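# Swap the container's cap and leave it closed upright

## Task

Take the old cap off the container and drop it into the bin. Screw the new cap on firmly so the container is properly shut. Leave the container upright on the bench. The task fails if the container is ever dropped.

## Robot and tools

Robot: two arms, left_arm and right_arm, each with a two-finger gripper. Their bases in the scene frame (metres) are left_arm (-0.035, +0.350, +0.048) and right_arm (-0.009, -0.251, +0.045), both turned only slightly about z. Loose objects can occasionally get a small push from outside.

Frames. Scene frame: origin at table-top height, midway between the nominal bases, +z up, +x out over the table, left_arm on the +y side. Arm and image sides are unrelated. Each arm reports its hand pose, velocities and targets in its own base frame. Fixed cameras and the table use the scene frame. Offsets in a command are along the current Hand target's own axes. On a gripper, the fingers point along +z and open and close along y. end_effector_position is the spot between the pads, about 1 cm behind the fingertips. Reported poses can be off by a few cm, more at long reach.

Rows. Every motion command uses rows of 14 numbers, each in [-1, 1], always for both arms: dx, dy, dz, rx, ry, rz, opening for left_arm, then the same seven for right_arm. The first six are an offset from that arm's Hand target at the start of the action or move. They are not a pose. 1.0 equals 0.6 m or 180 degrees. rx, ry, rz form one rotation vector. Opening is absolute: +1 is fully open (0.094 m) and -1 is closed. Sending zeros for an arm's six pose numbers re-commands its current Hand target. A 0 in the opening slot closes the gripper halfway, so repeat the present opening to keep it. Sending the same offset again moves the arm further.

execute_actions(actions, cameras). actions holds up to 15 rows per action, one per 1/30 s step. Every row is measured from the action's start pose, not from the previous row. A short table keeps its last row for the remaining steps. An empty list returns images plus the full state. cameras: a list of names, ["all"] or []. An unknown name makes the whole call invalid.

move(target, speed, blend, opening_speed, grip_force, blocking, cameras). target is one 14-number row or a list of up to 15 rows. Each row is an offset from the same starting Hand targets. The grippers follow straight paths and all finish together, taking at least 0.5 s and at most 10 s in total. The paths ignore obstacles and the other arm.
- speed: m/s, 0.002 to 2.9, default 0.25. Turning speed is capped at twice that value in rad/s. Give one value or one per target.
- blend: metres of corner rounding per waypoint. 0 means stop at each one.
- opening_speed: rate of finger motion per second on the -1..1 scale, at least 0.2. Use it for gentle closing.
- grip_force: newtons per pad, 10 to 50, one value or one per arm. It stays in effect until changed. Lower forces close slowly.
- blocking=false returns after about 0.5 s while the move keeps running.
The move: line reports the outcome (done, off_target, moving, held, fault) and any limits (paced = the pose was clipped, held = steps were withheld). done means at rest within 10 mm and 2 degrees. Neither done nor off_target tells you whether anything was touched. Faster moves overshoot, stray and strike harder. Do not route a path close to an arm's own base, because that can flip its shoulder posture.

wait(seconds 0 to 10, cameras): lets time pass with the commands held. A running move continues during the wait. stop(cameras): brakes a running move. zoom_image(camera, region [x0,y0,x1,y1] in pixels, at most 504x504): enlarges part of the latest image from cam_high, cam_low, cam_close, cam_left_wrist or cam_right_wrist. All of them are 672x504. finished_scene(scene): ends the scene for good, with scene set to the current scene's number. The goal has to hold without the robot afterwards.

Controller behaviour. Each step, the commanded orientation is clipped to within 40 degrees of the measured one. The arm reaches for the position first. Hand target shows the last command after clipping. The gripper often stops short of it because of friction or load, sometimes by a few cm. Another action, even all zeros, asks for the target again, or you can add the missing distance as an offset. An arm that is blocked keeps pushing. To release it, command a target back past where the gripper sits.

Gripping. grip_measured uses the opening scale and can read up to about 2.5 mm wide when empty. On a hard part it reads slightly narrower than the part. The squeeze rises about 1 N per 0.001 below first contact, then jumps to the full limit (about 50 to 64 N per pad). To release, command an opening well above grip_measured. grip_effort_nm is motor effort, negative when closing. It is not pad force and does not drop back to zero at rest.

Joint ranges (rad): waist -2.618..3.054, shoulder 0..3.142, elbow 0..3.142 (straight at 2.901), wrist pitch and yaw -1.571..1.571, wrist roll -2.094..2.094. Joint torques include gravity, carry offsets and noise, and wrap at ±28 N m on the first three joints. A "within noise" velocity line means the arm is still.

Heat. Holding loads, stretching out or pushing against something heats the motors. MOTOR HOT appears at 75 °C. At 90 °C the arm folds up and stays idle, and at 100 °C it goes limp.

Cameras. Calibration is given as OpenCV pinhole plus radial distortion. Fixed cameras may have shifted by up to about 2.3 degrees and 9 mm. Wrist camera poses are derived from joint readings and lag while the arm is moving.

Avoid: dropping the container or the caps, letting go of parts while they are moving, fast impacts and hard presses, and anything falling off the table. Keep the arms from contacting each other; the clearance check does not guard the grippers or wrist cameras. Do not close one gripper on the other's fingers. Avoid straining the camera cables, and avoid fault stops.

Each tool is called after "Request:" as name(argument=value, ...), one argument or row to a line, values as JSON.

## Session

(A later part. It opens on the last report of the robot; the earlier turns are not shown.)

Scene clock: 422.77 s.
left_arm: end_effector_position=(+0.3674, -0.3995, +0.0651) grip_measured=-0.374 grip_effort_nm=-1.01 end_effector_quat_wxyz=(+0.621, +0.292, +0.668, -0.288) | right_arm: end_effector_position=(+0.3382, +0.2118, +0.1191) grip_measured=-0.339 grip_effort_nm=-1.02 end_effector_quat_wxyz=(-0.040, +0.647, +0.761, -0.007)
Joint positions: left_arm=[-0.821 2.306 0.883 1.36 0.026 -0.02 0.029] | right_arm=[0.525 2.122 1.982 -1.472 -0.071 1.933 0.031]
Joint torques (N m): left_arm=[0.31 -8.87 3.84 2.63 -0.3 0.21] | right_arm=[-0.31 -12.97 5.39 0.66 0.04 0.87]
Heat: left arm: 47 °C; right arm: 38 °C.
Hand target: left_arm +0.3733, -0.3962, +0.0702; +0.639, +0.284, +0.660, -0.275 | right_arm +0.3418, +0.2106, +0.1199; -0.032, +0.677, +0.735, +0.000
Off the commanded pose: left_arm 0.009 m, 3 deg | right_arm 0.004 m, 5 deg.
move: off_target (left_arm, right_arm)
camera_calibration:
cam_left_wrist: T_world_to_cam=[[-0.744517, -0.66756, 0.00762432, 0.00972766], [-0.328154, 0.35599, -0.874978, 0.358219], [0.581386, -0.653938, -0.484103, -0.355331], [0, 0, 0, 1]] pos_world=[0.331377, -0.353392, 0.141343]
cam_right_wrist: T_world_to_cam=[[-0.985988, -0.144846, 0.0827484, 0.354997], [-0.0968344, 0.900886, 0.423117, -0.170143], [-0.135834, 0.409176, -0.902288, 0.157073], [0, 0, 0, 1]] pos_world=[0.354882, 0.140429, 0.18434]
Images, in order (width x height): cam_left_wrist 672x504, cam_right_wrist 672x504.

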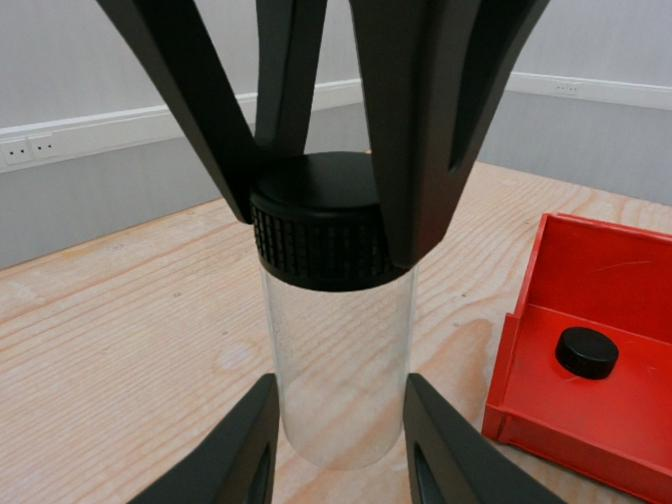

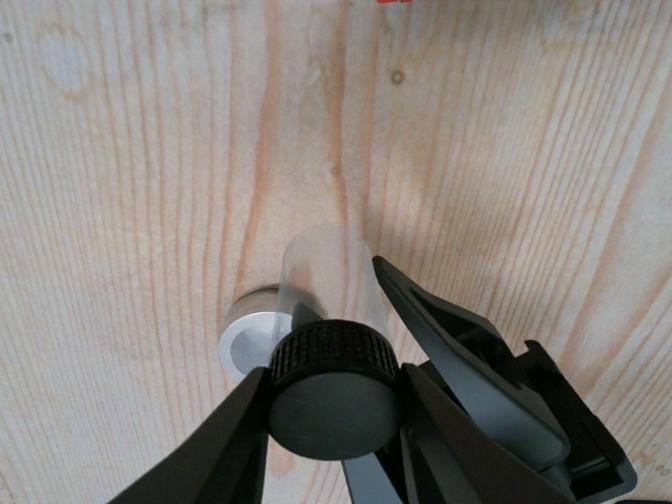

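Request:
move(
  target=[
    [0,0,0,0,0,0,-0.45,0,0,0,0,0,0,0.1],
    [0,0,0,0,0,0,-0.45,0,0,0,0,0,-0.42,0.1],
    [0,0,0,0,0,0,-0.45,0,0,0,0,0,-0.42,-0.45],
  ],
  opening_speed=1.0,
  speed=0.4,
  cameras=["cam_right_wrist","cam_left_wrist"],
)

Request:
zoom_image(
  camera="cam_right_wrist",
  region=[260, 360, 410, 470],
)

Request:
move(
  target=[0,0,0,0,0,0,-0.45,0,0,0,0,0,0.0556,-0.45],
  speed=0.25,
)

Request:
move(
  target=[0,0,0,0,0,0,-0.45,0,0,0,0,0,0.0556,-0.45],
  speed=0.25,
)

Request:
move(
  target=[0,0,0,0,0,0,-0.45,0,0,0,0,0,0.0556,-0.45],
  speed=0.25,
)

Scene clock: 429.10 s.
left_arm: end_effector_position=(+0.3698, -0.3973, +0.0650) grip_measured=-0.375 grip_effort_nm=-1.01 end_effector_quat_wxyz=(+0.625, +0.289, +0.669, -0.279) | right_arm: end_effector_position=(+0.3417, +0.2139, +0.1190) grip_measured=-0.338 grip_effort_nm=-1.02 end_effector_quat_wxyz=(-0.030, +0.085, +0.996, +0.022)
Joint positions: left_arm=[-0.821 2.306 0.883 1.36 0.007 -0.011 0.029] | right_arm=[0.525 2.122 1.982 -1.456 -0.071 0.695 0.031]
Joint torques (N m): left_arm=[0.28 -9.01 4.14 2.62 -0.21 0.11] | right_arm=[-0.21 -13.14 5.2 0.56 0.07 0]
Heat: left arm: 47 °C; right arm: 38 °C.
Hand target: left_arm +0.3733, -0.3962, +0.0702; +0.639, +0.284, +0.660, -0.275 | right_arm +0.3418, +0.2106, +0.1199; -0.026, +0.084, +0.996, +0.020
Off the commanded pose: left_arm 0.006 m, 2 deg | right_arm 0.003 m, 1 deg.
move: done
camera_calibration:
cam_left_wrist: T_world_to_cam=[[-0.732575, -0.680683, -0.0023, 0.00403947], [-0.327976, 0.355936, -0.875066, 0.358246], [0.596461, -0.640297, -0.483997, -0.355474], [0, 0, 0, 1]] pos_world=[0.332482, -0.352372, 0.14145]
cam_right_wrist: T_world_to_cam=[[-0.187598, -0.982054, -0.0194066, 0.277169], [-0.88497, 0.160414, 0.437145, 0.254354], [-0.426187, 0.0991818, -0.899182, 0.321711], [0, 0, 0, 1]] pos_world=[0.414201, 0.199485, 0.183466]
Images, in order (width x height): cam_left_wrist 672x504, cam_right_wrist 672x504.

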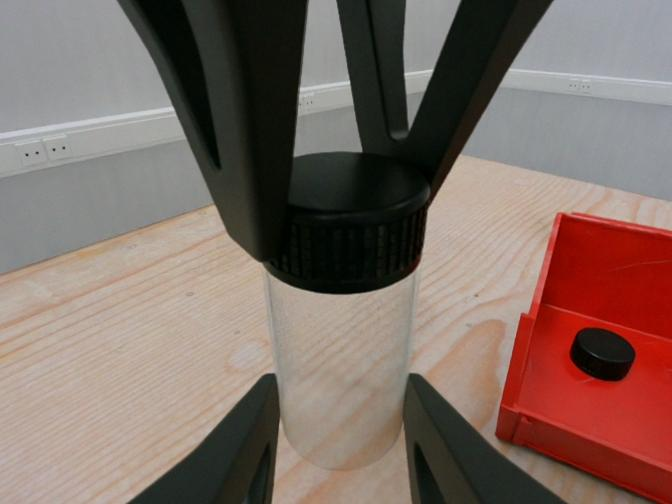

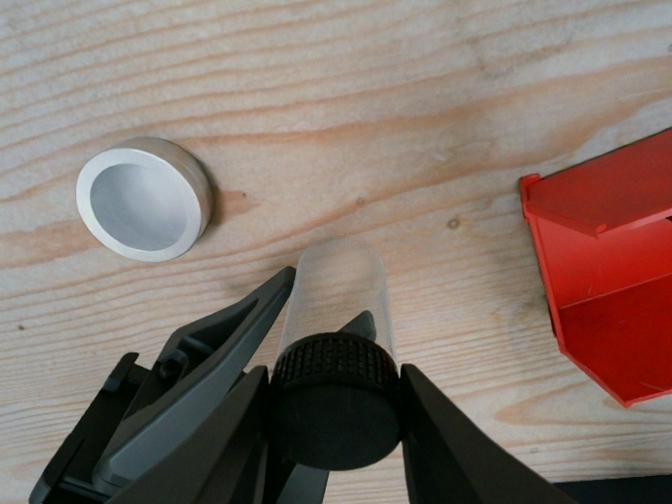

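Scaled by 3.360 from the camera's 672x504 image, which has a finer 960x720 frame.

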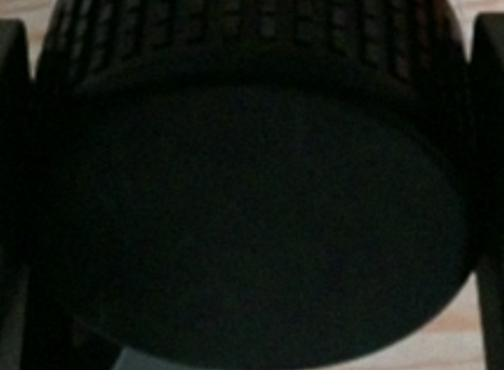

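Scene clock: 430.13 s.
left_arm: end_effector_position=(+0.3680, -0.3990, +0.0651) grip_measured=-0.375 grip_effort_nm=-1.01 end_effector_quat_wxyz=(+0.623, +0.294, +0.667, -0.284) | right_arm: end_effector_position=(+0.3402, +0.2113, +0.1189) grip_measured=-0.339 grip_effort_nm=-1.02 end_effector_quat_wxyz=(-0.033, +0.135, +0.990, +0.014)
Joint positions: left_arm=[-0.821 2.306 0.883 1.36 0.021 -0.011 0.029] | right_arm=[0.525 2.122 1.982 -1.466 -0.063 0.795 0.031]
Joint torques (N m): left_arm=[0.08 -9.06 3.95 2.63 -0.3 0.11] | right_arm=[-0.27 -12.98 5.34 0.6 -0.05 0.79]
Heat: left arm: 47 °C; right arm: 38 °C.
Hand target: left_arm +0.3732, -0.3962, +0.0702; +0.639, +0.284, +0.660, -0.275 | right_arm +0.3418, +0.2107, +0.1199; -0.027, +0.171, +0.985, +0.018
Off the commanded pose: left_arm 0.008 m, 3 deg | right_arm 0.002 m, 4 deg.
move: off_target (left_arm, right_arm)

Scene clock: 431.40 s.
left_arm: end_effector_position=(+0.3672, -0.3997, +0.0651) grip_measured=-0.375 grip_effort_nm=-1.01 end_effector_quat_wxyz=(+0.622, +0.296, +0.666, -0.285) | right_arm: end_effector_position=(+0.3403, +0.2097, +0.1189) grip_measured=-0.339 grip_effort_nm=-1.02 end_effector_quat_wxyz=(-0.033, +0.220, +0.975, +0.008)
Joint positions: left_arm=[-0.821 2.306 0.883 1.36 0.027 -0.009 0.029] | right_arm=[0.525 2.122 1.982 -1.469 -0.055 0.968 0.031]
Joint torques (N m): left_arm=[0.05 -9.32 3.84 2.68 -0.4 0.04] | right_arm=[-0.28 -12.94 5.48 0.63 -0.13 0.81]
Heat: left arm: 47 °C; right arm: 38 °C.
Hand target: left_arm +0.3733, -0.3962, +0.0702; +0.639, +0.284, +0.660, -0.275 | right_arm +0.3418, +0.2107, +0.1199; -0.029, +0.256, +0.966, +0.015
Off the commanded pose: left_arm 0.009 m, 3 deg | right_arm 0.002 m, 4 deg.
move: off_target (left_arm, right_arm)

Scene clock: 432.63 s.
left_arm: end_effector_position=(+0.3671, -0.3998, +0.0651) grip_measured=-0.375 grip_effort_nm=-1.01 end_effector_quat_wxyz=(+0.622, +0.296, +0.666, -0.285) | right_arm: end_effector_position=(+0.3396, +0.2093, +0.1189) grip_measured=-0.339 grip_effort_nm=-1.02 end_effector_quat_wxyz=(-0.034, +0.305, +0.952, +0.004)
Joint positions: left_arm=[-0.821 2.306 0.883 1.36 0.028 -0.009 0.029] | right_arm=[0.525 2.122 1.982 -1.472 -0.055 1.143 0.031]
Joint torques (N m): left_arm=[-0.16 -8.95 3.88 2.62 -0.4 0.13] | right_arm=[-0.29 -12.89 5.5 0.65 -0.12 0.82]
Heat: left arm: 47 °C; right arm: 38 °C.
Hand target: left_arm +0.3733, -0.3962, +0.0702; +0.639, +0.284, +0.660, -0.275 | right_arm +0.3418, +0.2106, +0.1199; -0.030, +0.340, +0.940, +0.012
Off the commanded pose: left_arm 0.009 m, 3 deg | right_arm 0.003 m, 4 deg.
move: off_target (left_arm, right_arm)

Request:
move(
  target=[
    [0,0,0,0,0,0,-0.45,0,0,0,0,0,0,0.1],
    [0,0,0,0,0,0,-0.45,0,0,0,0,0,-0.3,0.1],
  ],
  opening_speed=1.0,
  speed=0.4,
  cameras=["cam_right_wrist","cam_left_wrist","cam_low","cam_close"],
)

Request:
zoom_image(
  camera="cam_left_wrist",
  region=[220, 120, 460, 480],
)

Request:
zoom_image(
  camera="cam_low",
  region=[290, 150, 370, 250],
)

Request:
zoom_image(
  camera="cam_close",
  region=[180, 150, 340, 300],
)

Scene clock: 446.50 s.
left_arm: end_effector_position=(+0.3695, -0.3976, +0.0650) grip_measured=-0.375 grip_effort_nm=-1.01 end_effector_quat_wxyz=(+0.625, +0.291, +0.669, -0.279) | right_arm: end_effector_position=(+0.3416, +0.2107, +0.1188) grip_measured=+0.098 grip_effort_nm=0.13 end_effector_quat_wxyz=(-0.025, -0.123, +0.992, +0.020)
Joint positions: left_arm=[-0.821 2.306 0.883 1.36 0.01 -0.009 0.029] | right_arm=[0.525 2.122 1.982 -1.462 -0.057 0.278 0.052]
Joint torques (N m): left_arm=[0.08 -8.95 3.85 2.63 -0.21 0.08] | right_arm=[-0.21 -13.12 5.2 0.62 -0.1 0.01]
Heat: left arm: 48 °C; right arm: 38 °C.
Hand target: left_arm +0.3733, -0.3962, +0.0702; +0.639, +0.284, +0.660, -0.275 | right_arm +0.3418, +0.2106, +0.1199; -0.021, -0.124, +0.992, +0.025
Off the commanded pose: left_arm 0.007 m, 2 deg | right_arm 0.001 m, 1 deg.
move: done
camera_calibration:
cam_left_wrist: T_world_to_cam=[[-0.734262, -0.678852, -0.00448627, 0.00512544], [-0.325707, 0.358075, -0.875041, 0.358254], [0.59563, -0.641048, -0.484028, -0.355472], [0, 0, 0, 1]] pos_world=[0.332179, -0.352677, 0.141451]
cam_right_wrist: T_world_to_cam=[[0.225985, -0.973777, -0.0262574, 0.13179], [-0.881564, -0.215905, 0.419797, 0.335042], [-0.414458, -0.0717203, -0.907238, 0.354861], [0, 0, 0, 1]] pos_world=[0.412653, 0.226122, 0.184755]
Images, in order (width x height): cam_low 672x504, cam_close 672x504, cam_left_wrist 672x504, cam_right_wrist 672x504.

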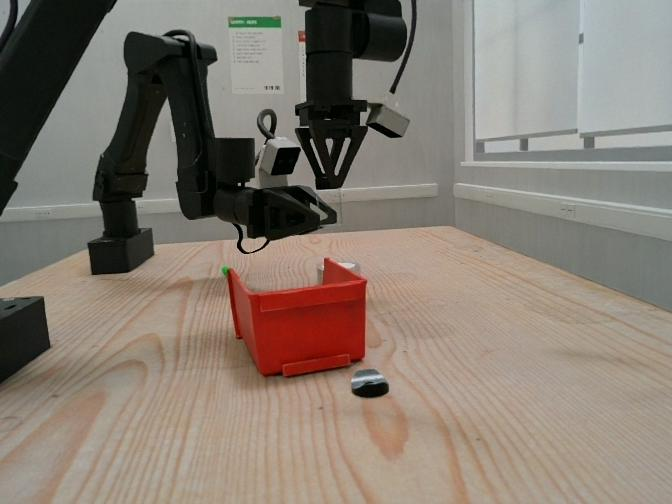

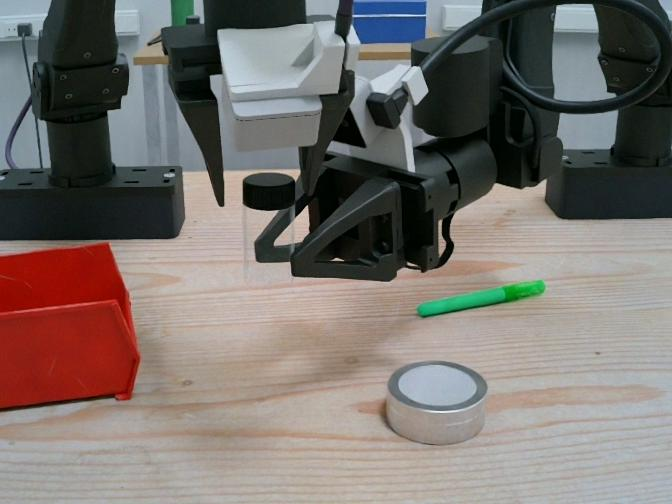

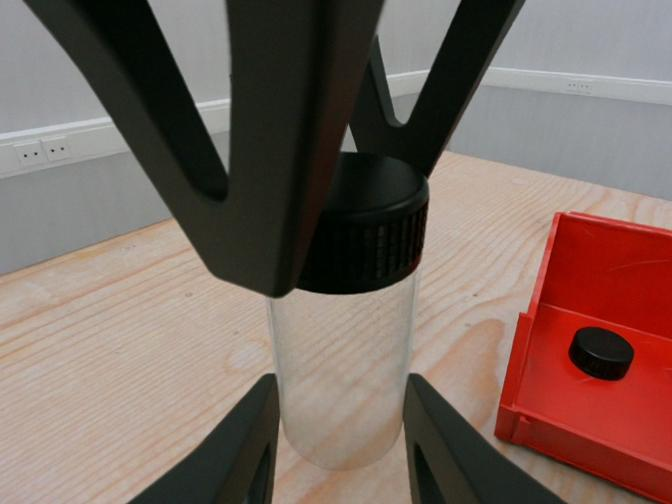

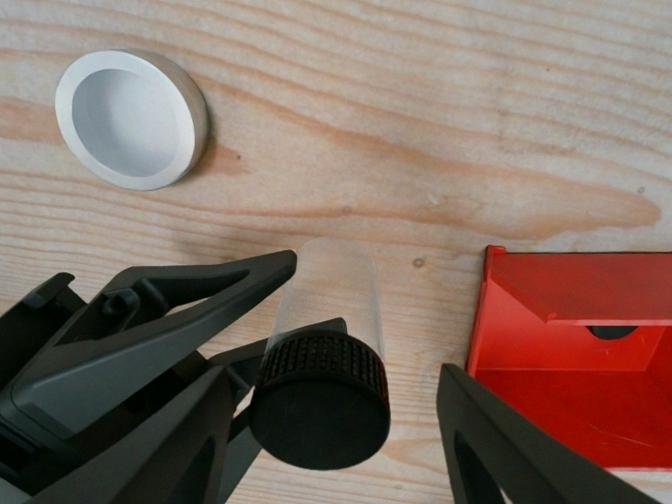

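Scaled by 1.400 from the camera's 672x504 image, which has a finer 960x720 frame.

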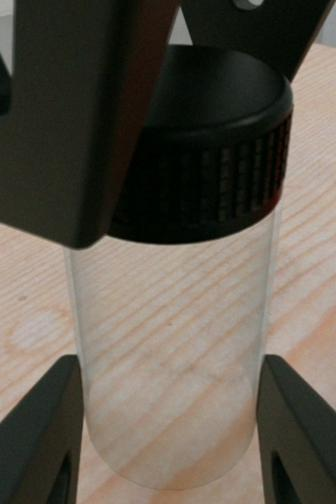

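Scaled by 5.040 from the camera's 672x504 image, which has a finer 960x720 frame.

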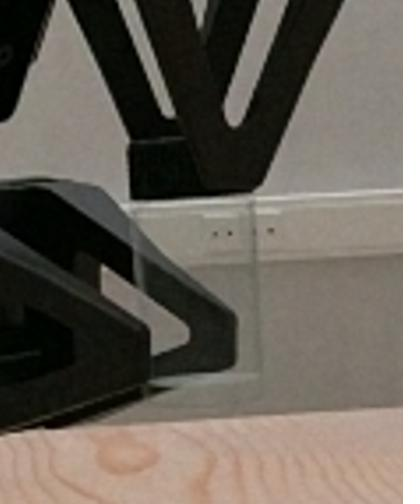

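Scaled by 3.150 from the camera's 672x504 image, which has a finer 960x720 frame.

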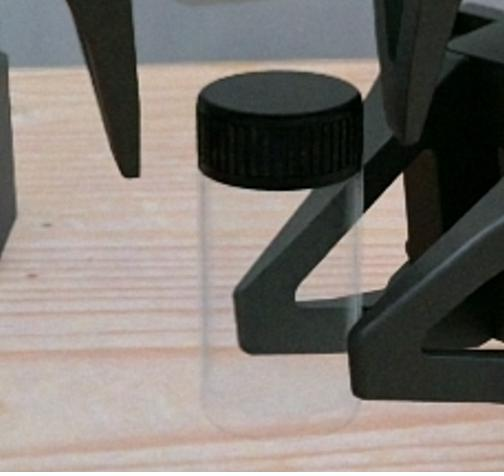

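Request:
move(
  target=[0,0,0,0,0,0,-0.45,0,0.009,0,0,0,0,0.1],
  speed=0.05,
  cameras=["cam_right_wrist"],
)

Scene clock: 451.17 s.
left_arm: end_effector_position=(+0.3695, -0.3976, +0.0650) grip_measured=-0.375 grip_effort_nm=-1.01 end_effector_quat_wxyz=(+0.625, +0.291, +0.669, -0.279) | right_arm: end_effector_position=(+0.3407, +0.2123, +0.1188) grip_measured=+0.098 grip_effort_nm=0.14 end_effector_quat_wxyz=(-0.025, -0.124, +0.992, +0.020)
Joint positions: left_arm=[-0.821 2.306 0.883 1.36 0.01 -0.009 0.029] | right_arm=[0.529 2.122 1.982 -1.462 -0.057 0.28 0.052]
Joint torques (N m): left_arm=[0.17 -9.14 4.07 2.63 -0.14 0.06] | right_arm=[0.5 -12.56 6.15 0.57 -0.1 0.1]
Heat: left arm: 48 °C; right arm: 38 °C.
Hand target: left_arm +0.3733, -0.3962, +0.0702; +0.639, +0.284, +0.660, -0.275 | right_arm +0.3405, +0.2158, +0.1202; -0.021, -0.124, +0.992, +0.025
Off the commanded pose: left_arm 0.007 m, 2 deg | right_arm 0.004 m, 1 deg.
move: done
camera_calibration:
cam_right_wrist: T_world_to_cam=[[0.229005, -0.973072, -0.0262233, 0.132357], [-0.880862, -0.218619, 0.419867, 0.334866], [-0.414293, -0.0730526, -0.907207, 0.354807], [0, 0, 0, 1]] pos_world=[0.411655, 0.227921, 0.184755]
Images, in order (width x height): cam_right_wrist 672x504.

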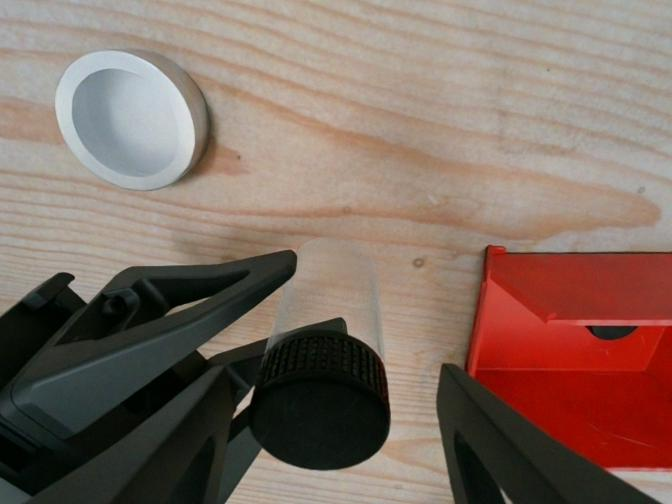

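Request:
move(
  target=[0,0,0,0,0,0,-0.45,0,0.002,0,0,0,0,-0.45],
  speed=0.05,
  opening_speed=0.7,
  grip_force=[50,25],
  cameras=["cam_right_wrist"],
)

Request:
move(
  target=[0,0,0,0,0,0,-0.45,0,0,0,0,0,0,-0.45],
  speed=0.05,
  grip_force=[50,50],
  cameras=["cam_left_wrist","cam_right_wrist","cam_close"],
)

Scene clock: 453.27 s.
left_arm: end_effector_position=(+0.3695, -0.3976, +0.0650) grip_measured=-0.375 grip_effort_nm=-1.01 end_effector_quat_wxyz=(+0.625, +0.291, +0.669, -0.279) | right_arm: end_effector_position=(+0.3401, +0.2133, +0.1188) grip_measured=-0.316 grip_effort_nm=-0.49 end_effector_quat_wxyz=(-0.025, -0.124, +0.992, +0.020)
Joint positions: left_arm=[-0.821 2.306 0.883 1.36 0.01 -0.009 0.029] | right_arm=[0.532 2.122 1.982 -1.462 -0.057 0.283 0.032]
Joint torques (N m): left_arm=[-0.1 -9.21 3.81 2.66 -0.18 0.11] | right_arm=[0.54 -12.42 6.43 0.56 -0.1 0.11]
Heat: left arm: 48 °C; right arm: 38 °C.
Hand target: left_arm +0.3732, -0.3962, +0.0702; +0.639, +0.284, +0.660, -0.275 | right_arm +0.3402, +0.2170, +0.1203; -0.021, -0.124, +0.992, +0.025
Off the commanded pose: left_arm 0.007 m, 2 deg | right_arm 0.004 m, 1 deg.
grip_force (N): 50, 25
move: done
camera_calibration:
cam_right_wrist: T_world_to_cam=[[0.22822, -0.973251, -0.0264241, 0.133771], [-0.880909, -0.217972, 0.420103, 0.334363], [-0.414626, -0.0725986, -0.907091, 0.354636], [0, 0, 0, 1]] pos_world=[0.411056, 0.22882, 0.184755]
Images, in order (width x height): cam_right_wrist 672x504.

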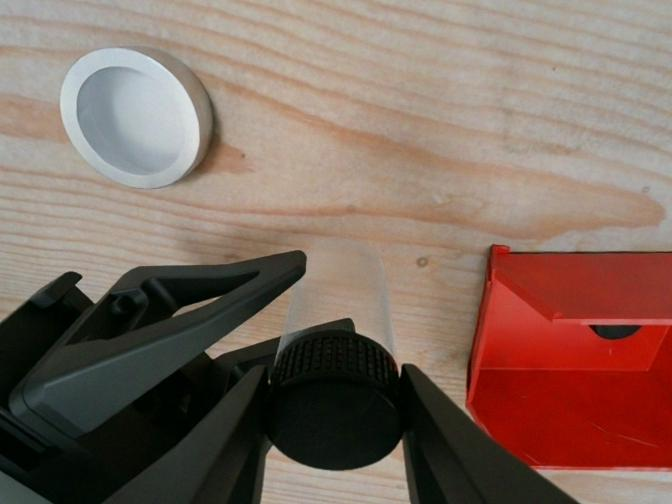

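Scene clock: 453.77 s.
left_arm: end_effector_position=(+0.3695, -0.3976, +0.0650) grip_measured=-0.375 grip_effort_nm=-1.01 end_effector_quat_wxyz=(+0.625, +0.291, +0.669, -0.279) | right_arm: end_effector_position=(+0.3401, +0.2133, +0.1188) grip_measured=-0.337 grip_effort_nm=-1.02 end_effector_quat_wxyz=(-0.025, -0.124, +0.992, +0.020)
Joint positions: left_arm=[-0.821 2.306 0.883 1.36 0.01 -0.009 0.029] | right_arm=[0.532 2.122 1.982 -1.462 -0.057 0.283 0.031]
Joint torques (N m): left_arm=[0.12 -9.21 3.74 2.61 -0.28 0.09] | right_arm=[0.53 -12.42 6.42 0.55 -0.1 0.1]
Heat: left arm: 48 °C; right arm: 38 °C.
Hand target: left_arm +0.3732, -0.3962, +0.0702; +0.639, +0.284, +0.660, -0.275 | right_arm +0.3402, +0.2170, +0.1203; -0.021, -0.124, +0.992, +0.025
Off the commanded pose: left_arm 0.007 m, 2 deg | right_arm 0.004 m, 1 deg.
move: done
camera_calibration:
cam_left_wrist: T_world_to_cam=[[-0.734262, -0.678852, -0.00448627, 0.00512544], [-0.325707, 0.358075, -0.875041, 0.358254], [0.59563, -0.641048, -0.484028, -0.355472], [0, 0, 0, 1]] pos_world=[0.332179, -0.352677, 0.141451]
cam_right_wrist: T_world_to_cam=[[0.22787, -0.973332, -0.026477, 0.133943], [-0.880961, -0.217674, 0.420149, 0.334308], [-0.414708, -0.072414, -0.907069, 0.354624], [0, 0, 0, 1]] pos_world=[0.411056, 0.22882, 0.184755]
Images, in order (width x height): cam_close 672x504, cam_left_wrist 672x504, cam_right_wrist 672x504.

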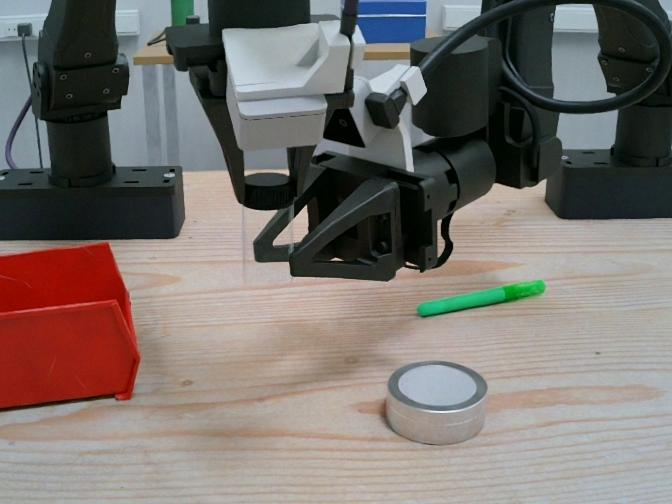

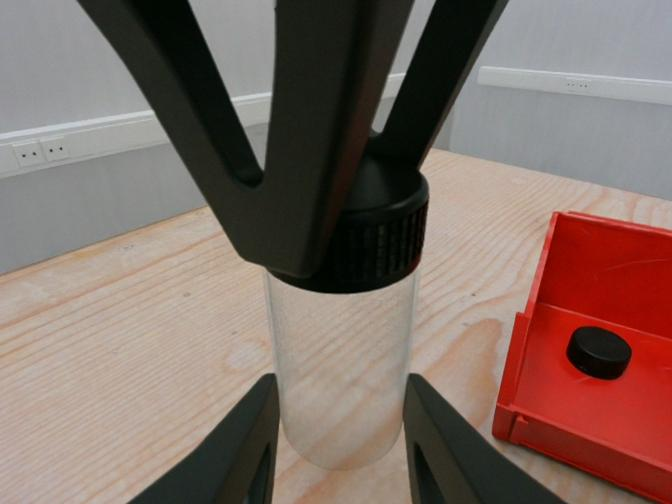

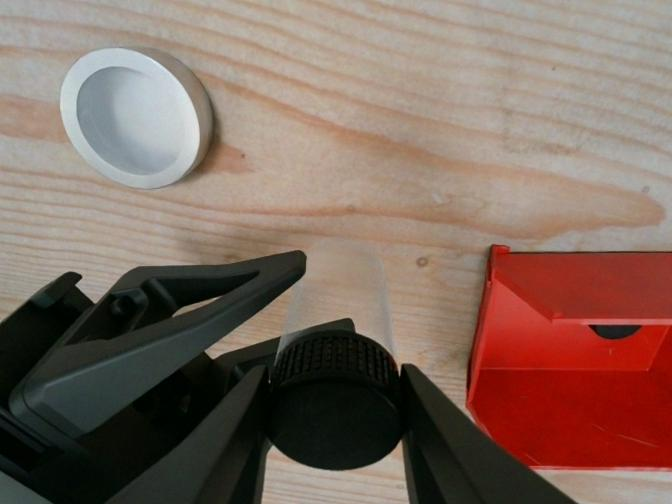

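Request:
move(
  target=[0,0,0,0,0,0,0.9,0,0,0,0,0,0,-0.45],
  speed=0.05,
  opening_speed=0.8,
  cameras=["cam_left_wrist","cam_right_wrist","cam_close","cam_low"],
)

Request:
zoom_image(
  camera="cam_close",
  region=[180, 150, 340, 300],
)

Request:
zoom_image(
  camera="cam_low",
  region=[290, 150, 370, 250],
)

Scene clock: 456.63 s.
left_arm: end_effector_position=(+0.3696, -0.3976, +0.0650) grip_measured=+0.897 grip_effort_nm=0.16 end_effector_quat_wxyz=(+0.625, +0.291, +0.669, -0.279) | right_arm: end_effector_position=(+0.3401, +0.2133, +0.1188) grip_measured=-0.337 grip_effort_nm=-1.02 end_effector_quat_wxyz=(-0.025, -0.124, +0.992, +0.020)
Joint positions: left_arm=[-0.821 2.306 0.883 1.36 0.009 -0.009 0.089] | right_arm=[0.532 2.122 1.982 -1.462 -0.057 0.283 0.031]
Joint torques (N m): left_arm=[-0.18 -9.1 3.9 2.67 -0.15 0.07] | right_arm=[0.54 -12.41 6.45 0.55 -0.1 0.11]
Heat: left arm: 48 °C; right arm: 38 °C.
Hand target: left_arm +0.3732, -0.3962, +0.0702; +0.639, +0.284, +0.660, -0.275 | right_arm +0.3402, +0.2170, +0.1203; -0.021, -0.124, +0.992, +0.025
Off the commanded pose: left_arm 0.006 m, 2 deg | right_arm 0.004 m, 1 deg.
move: done
camera_calibration:
cam_left_wrist: T_world_to_cam=[[-0.734007, -0.679126, -0.00453116, 0.00501885], [-0.325838, 0.358007, -0.87502, 0.358234], [0.595872, -0.640795, -0.484065, -0.355394], [0, 0, 0, 1]] pos_world=[0.332179, -0.352576, 0.141451]
cam_right_wrist: T_world_to_cam=[[0.22787, -0.973332, -0.026477, 0.133943], [-0.880961, -0.217674, 0.420149, 0.334308], [-0.414708, -0.072414, -0.907069, 0.354624], [0, 0, 0, 1]] pos_world=[0.411056, 0.22882, 0.184755]
Images, in order (width x height): cam_low 672x504, cam_close 672x504, cam_left_wrist 672x504, cam_right_wrist 672x504.

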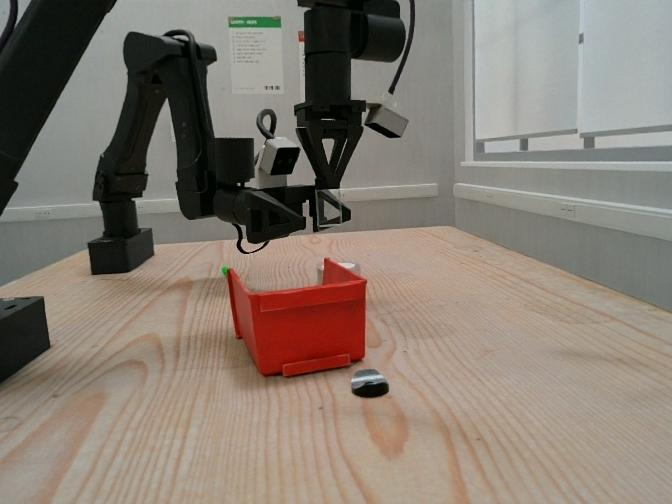

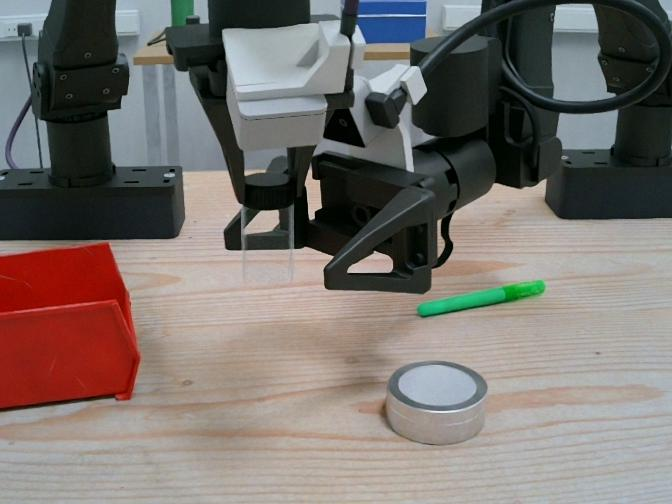

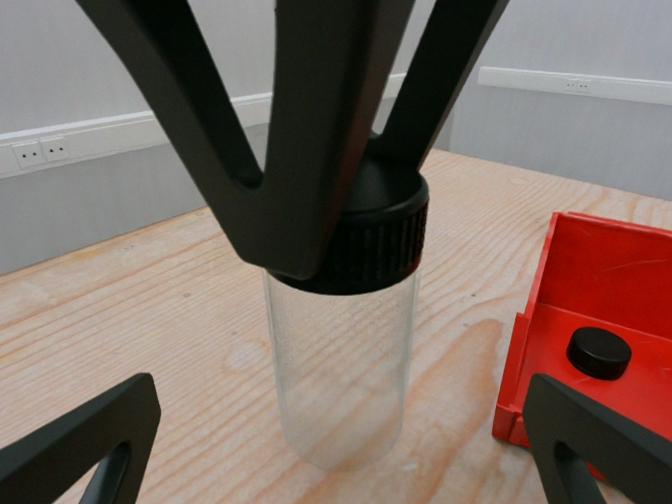

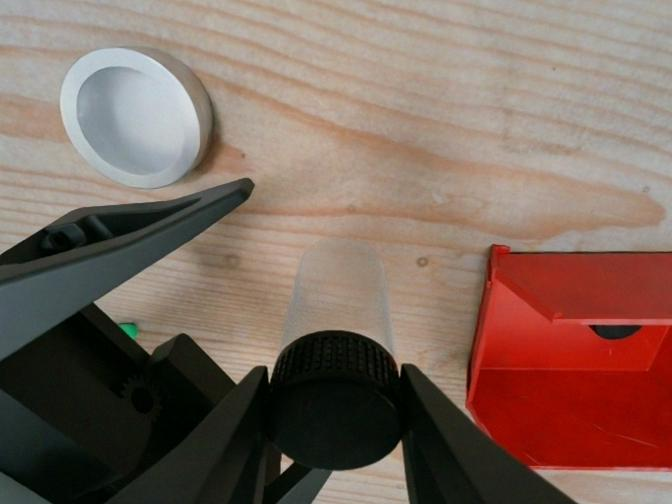

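Scaled by 3.150 from the camera's 672x504 image, which has a finer 960x720 frame.

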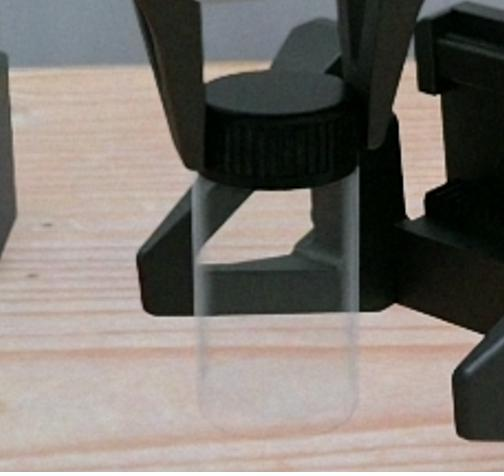

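Scaled by 5.040 from the camera's 672x504 image, which has a finer 960x720 frame.

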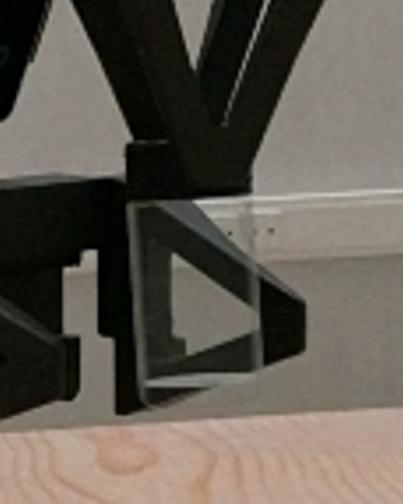

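Request:
move(
  target=[
    [0,0,0,0,0,0,0.9,0.0018,0.0027,-0.0499,0,0,0,-0.45],
    [0,0,0,0,0,0,0.9,-0.0335,-0.0543,-0.0542,0,0,0,-0.45],
    [0,0,0,0,0,0,0.9,-0.1017,-0.0818,-0.0582,0,0,0,-0.45],
  ],
  blend=[0.012,0.015,0],
  speed=[0.08,0.12,0.12],
  cameras=["cam_close","cam_low","cam_right_wrist"],
)

Scene clock: 461.07 s.
left_arm: end_effector_position=(+0.3696, -0.3976, +0.0650) grip_measured=+0.897 grip_effort_nm=0.16 end_effector_quat_wxyz=(+0.625, +0.291, +0.669, -0.279) | right_arm: end_effector_position=(+0.4075, +0.1817, +0.1513) grip_measured=-0.337 grip_effort_nm=-1.02 end_effector_quat_wxyz=(+0.027, -0.121, +0.992, +0.037)
Joint positions: left_arm=[-0.821 2.306 0.883 1.36 0.009 -0.009 0.089] | right_arm=[0.394 2.264 2.344 -1.579 -0.057 0.153 0.031]
Joint torques (N m): left_arm=[0.03 -9.2 3.92 2.62 -0.23 0.1] | right_arm=[-0.21 -11 9.85 0.59 -0.08 -0.01]
Heat: left arm: 48 °C; right arm: 38 °C.
Hand target: left_arm +0.3732, -0.3962, +0.0702; +0.639, +0.284, +0.660, -0.275 | right_arm +0.4129, +0.1831, +0.1504; -0.021, -0.124, +0.992, +0.025
Off the commanded pose: left_arm 0.006 m, 2 deg | right_arm 0.006 m, 6 deg.
joint sent to its limit (right arm) — joint 4 (wrist pitch), lower limit. The joint targets are off in orientation, not in position.
move: off_target (right_arm)
camera_calibration:
cam_right_wrist: T_world_to_cam=[[0.224223, -0.973269, -0.0497164, 0.0936909], [-0.919478, -0.228184, 0.320144, 0.40597], [-0.32293, -0.0260705, -0.946064, 0.369811], [0, 0, 0, 1]] pos_world=[0.471696, 0.193463, 0.224554]
Images, in order (width x height): cam_low 672x504, cam_close 672x504, cam_right_wrist 672x504.

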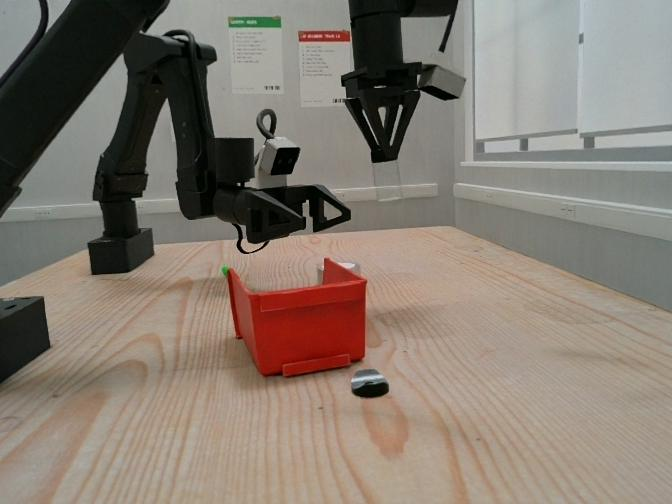

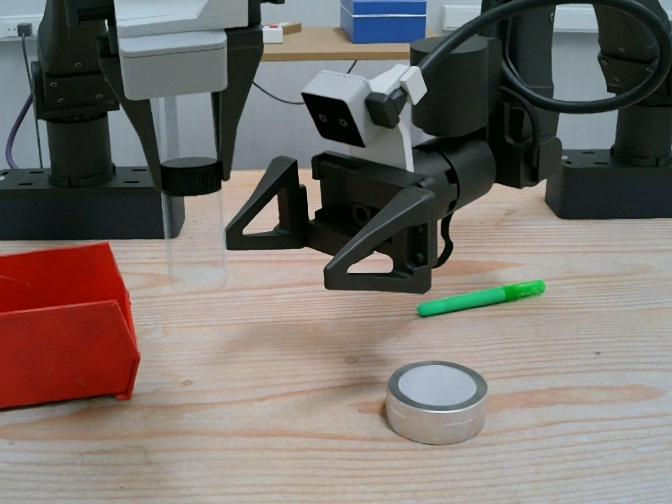

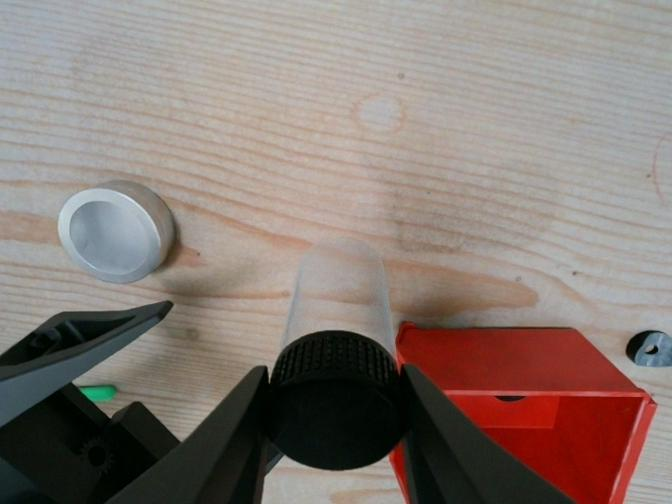

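Request:
move(
  target=[0,0,0,0,0,0,0.9,-0.0053,-0.0082,0.1497,0,0,0,-0.45],
  speed=0.1,
  cameras=["cam_close","cam_low","cam_right_wrist"],
)

Request:
zoom_image(
  camera="cam_close",
  region=[110, 180, 290, 400],
)

Request:
zoom_image(
  camera="cam_low",
  region=[320, 130, 470, 280],
)

Scene clock: 464.67 s.
left_arm: end_effector_position=(+0.3696, -0.3976, +0.0650) grip_measured=+0.897 grip_effort_nm=0.16 end_effector_quat_wxyz=(+0.625, +0.291, +0.669, -0.279) | right_arm: end_effector_position=(+0.4115, +0.1833, +0.0722) grip_measured=-0.337 grip_effort_nm=-1.02 end_effector_quat_wxyz=(-0.014, -0.123, +0.992, +0.026)
Joint positions: left_arm=[-0.821 2.306 0.883 1.36 0.009 -0.009 0.089] | right_arm=[0.394 2.332 2.143 -1.395 -0.057 0.147 0.031]
Joint torques (N m): left_arm=[-0.06 -9.31 4.14 2.64 -0.23 0.05] | right_arm=[-0.21 -12.1 5.6 0.69 -0.05 0]
Heat: left arm: 48 °C; right arm: 38 °C.
Hand target: left_arm +0.3732, -0.3962, +0.0702; +0.639, +0.284, +0.660, -0.275 | right_arm +0.4130, +0.1830, +0.0604; -0.021, -0.124, +0.992, +0.025
Off the commanded pose: left_arm 0.006 m, 2 deg | right_arm 0.012 m, 1 deg.
move: off_target (right_arm)
camera_calibration:
cam_right_wrist: T_world_to_cam=[[0.226769, -0.973304, -0.0354372, 0.0883822], [-0.88976, -0.221828, 0.398898, 0.416334], [-0.39611, -0.0589272, -0.91631, 0.330326], [0, 0, 0, 1]] pos_world=[0.48124, 0.197842, 0.139738]
Images, in order (width x height): cam_low 672x504, cam_close 672x504, cam_right_wrist 672x504.

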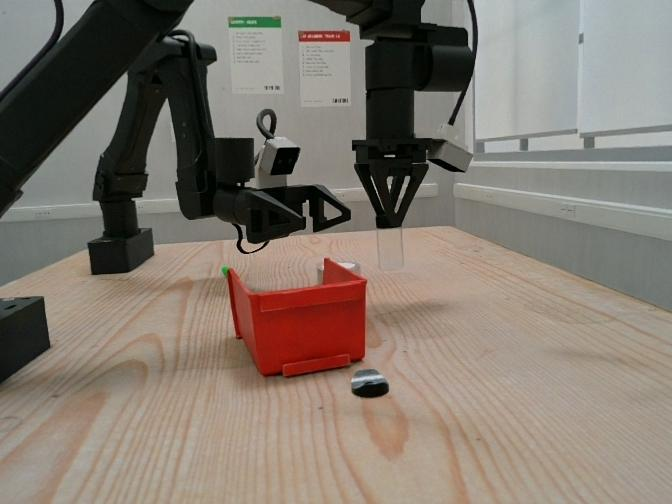

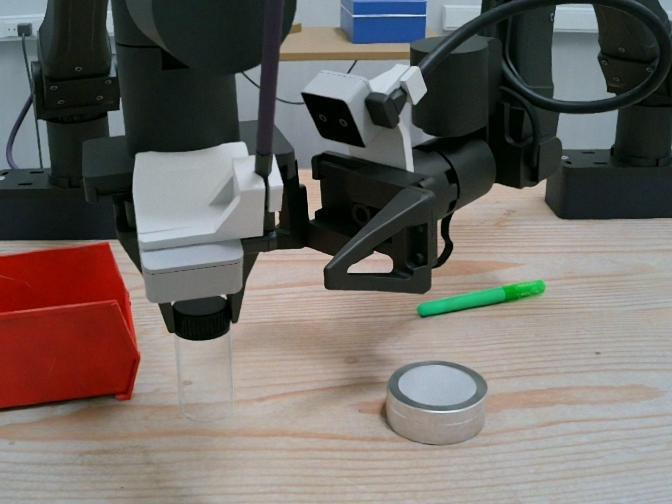

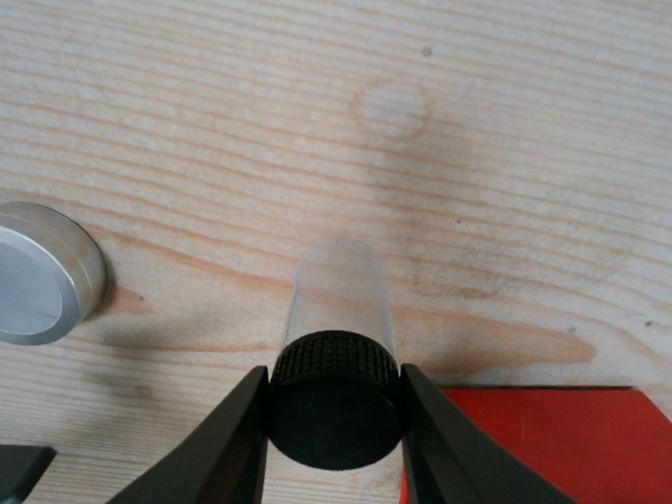

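Scaled by 2.291 from the camera's 672x504 image, which has a finer 960x720 frame.

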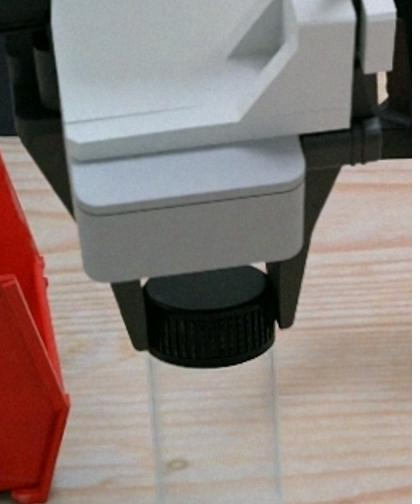

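Scaled by 3.360 from the camera's 672x504 image, which has a finer 960x720 frame.

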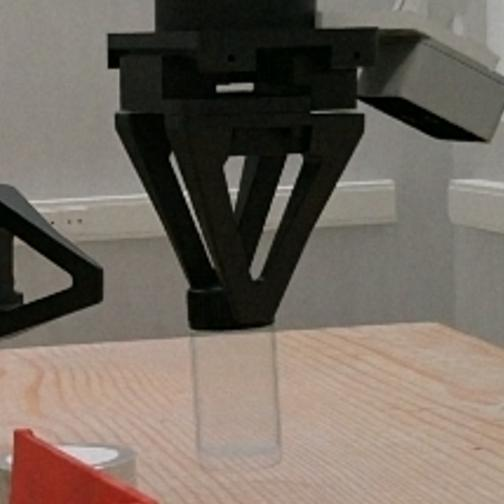

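Request:
move(
  target=[0,0,0,0,0,0,0.9,-0.0022,-0.0035,0.0632,0,0,0,-0.45],
  speed=0.06,
  cameras=["cam_close","cam_low"],
)

Request:
zoom_image(
  camera="cam_close",
  region=[130, 320, 310, 504],
)

Request:
zoom_image(
  camera="cam_low",
  region=[320, 190, 470, 340],
)

Scene clock: 468.30 s.
left_arm: end_effector_position=(+0.3696, -0.3976, +0.0650) grip_measured=+0.897 grip_effort_nm=0.16 end_effector_quat_wxyz=(+0.625, +0.291, +0.669, -0.279) | right_arm: end_effector_position=(+0.4135, +0.1841, +0.0371) grip_measured=-0.337 grip_effort_nm=-1.02 end_effector_quat_wxyz=(-0.011, -0.123, +0.992, +0.027)
Joint positions: left_arm=[-0.821 2.306 0.883 1.36 0.009 -0.009 0.089] | right_arm=[0.394 2.337 2.012 -1.252 -0.057 0.147 0.031]
Joint torques (N m): left_arm=[0.25 -9.21 3.85 2.65 -0.22 0.09] | right_arm=[-0.2 -11.81 5.31 0.7 -0.05 0]
Heat: left arm: 48 °C; right arm: 39 °C.
Hand target: left_arm +0.3732, -0.3962, +0.0702; +0.639, +0.284, +0.660, -0.275 | right_arm +0.4129, +0.1829, +0.0223; -0.021, -0.124, +0.992, +0.025
Off the commanded pose: left_arm 0.006 m, 2 deg | right_arm 0.015 m, 1 deg.
move: off_target (right_arm)
Images, in order (width x height): cam_low 672x504, cam_close 672x504.

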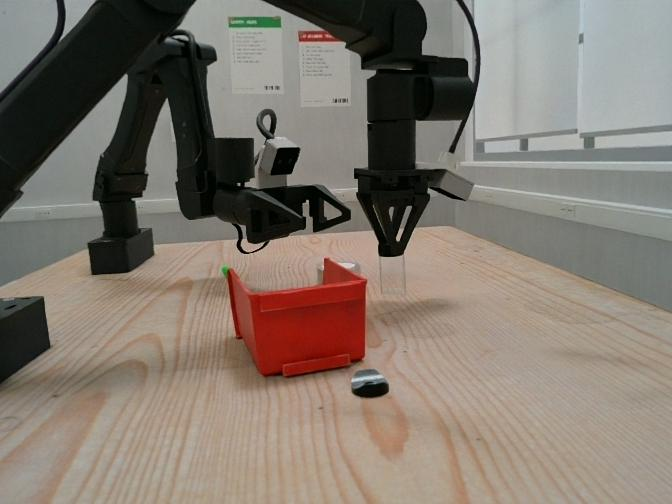

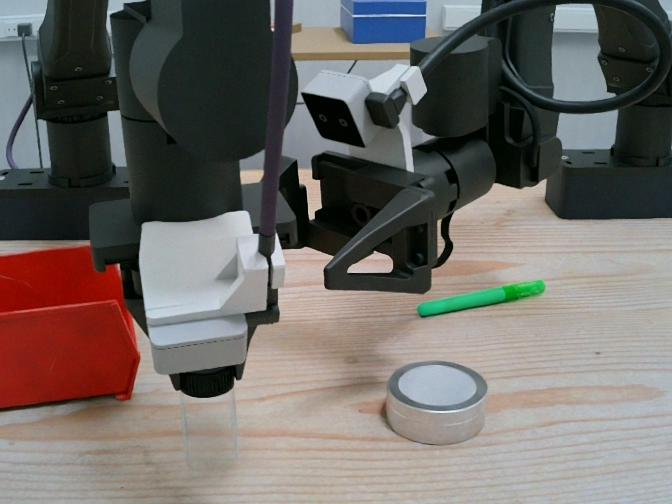

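Scaled by 2.739 from the camera's 672x504 image, which has a finer 960x720 frame.

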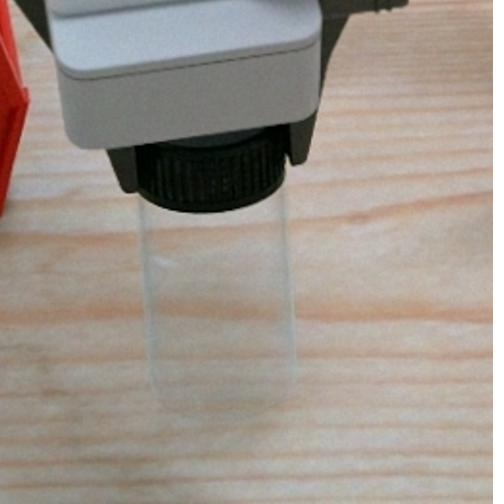

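Scaled by 3.360 from the camera's 672x504 image, which has a finer 960x720 frame.

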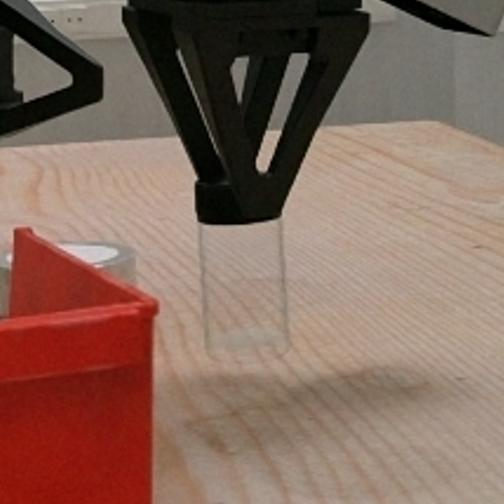

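Request:
move(
  target=[0,0,0,0,0,0,0.9,-0.0005,-0.0007,0.0133,0,0,0,-0.45],
  speed=0.03,
)

Request:
move(
  target=[0,0,0,0,0,0,0.9,-0.0002,-0.0003,0.0058,0,0,0,-0.45],
  speed=0.02,
  cameras=["cam_low"],
)

Request:
zoom_image(
  camera="cam_low",
  region=[320, 190, 470, 340],
)

Scene clock: 469.83 s.
left_arm: end_effector_position=(+0.3696, -0.3976, +0.0650) grip_measured=+0.897 grip_effort_nm=0.16 end_effector_quat_wxyz=(+0.625, +0.291, +0.669, -0.279) | right_arm: end_effector_position=(+0.4145, +0.1846, +0.0316) grip_measured=-0.337 grip_effort_nm=-1.02 end_effector_quat_wxyz=(-0.008, -0.123, +0.992, +0.028)
Joint positions: left_arm=[-0.821 2.306 0.883 1.36 0.009 -0.009 0.089] | right_arm=[0.394 2.337 1.99 -1.224 -0.057 0.147 0.031]
Joint torques (N m): left_arm=[-0.06 -9.22 4.11 2.62 -0.18 0.07] | right_arm=[-0.17 -11.36 5.18 0.72 -0.05 -0.01]
Heat: left arm: 48 °C; right arm: 39 °C.
Hand target: left_arm +0.3732, -0.3962, +0.0702; +0.639, +0.284, +0.660, -0.275 | right_arm +0.4130, +0.1830, +0.0143; -0.021, -0.124, +0.992, +0.025
Off the commanded pose: left_arm 0.006 m, 2 deg | right_arm 0.017 m, 2 deg.
move: off_target (right_arm)

Scene clock: 470.63 s.
left_arm: end_effector_position=(+0.3696, -0.3976, +0.0650) grip_measured=+0.897 grip_effort_nm=0.16 end_effector_quat_wxyz=(+0.625, +0.291, +0.669, -0.279) | right_arm: end_effector_position=(+0.4145, +0.1846, +0.0268) grip_measured=-0.337 grip_effort_nm=-1.02 end_effector_quat_wxyz=(-0.009, -0.123, +0.992, +0.027)
Joint positions: left_arm=[-0.821 2.306 0.883 1.36 0.009 -0.009 0.089] | right_arm=[0.394 2.343 1.981 -1.212 -0.057 0.147 0.031]
Joint torques (N m): left_arm=[-0.05 -9.16 3.95 2.61 -0.22 0.11] | right_arm=[-0.21 -11.62 5.19 0.7 -0.06 -0.02]
Heat: left arm: 48 °C; right arm: 39 °C.
Hand target: left_arm +0.3732, -0.3962, +0.0702; +0.639, +0.284, +0.660, -0.275 | right_arm +0.4129, +0.1830, +0.0108; -0.021, -0.124, +0.992, +0.025
Off the commanded pose: left_arm 0.006 m, 2 deg | right_arm 0.016 m, 1 deg.
move: off_target (right_arm)
Images, in order (width x height): cam_low 672x504.

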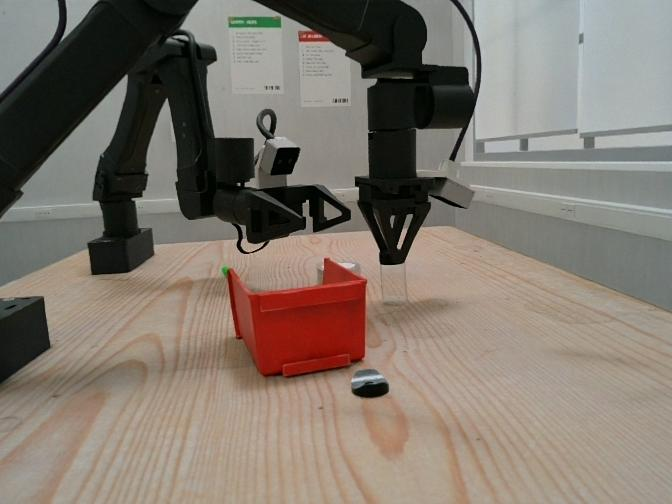

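Scaled by 3.360 from the camera's 672x504 image, which has a finer 960x720 frame.

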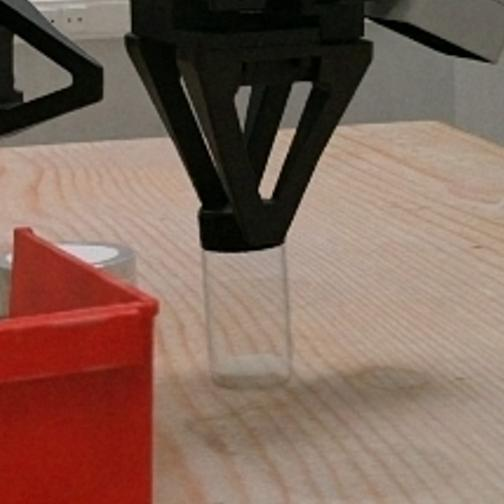

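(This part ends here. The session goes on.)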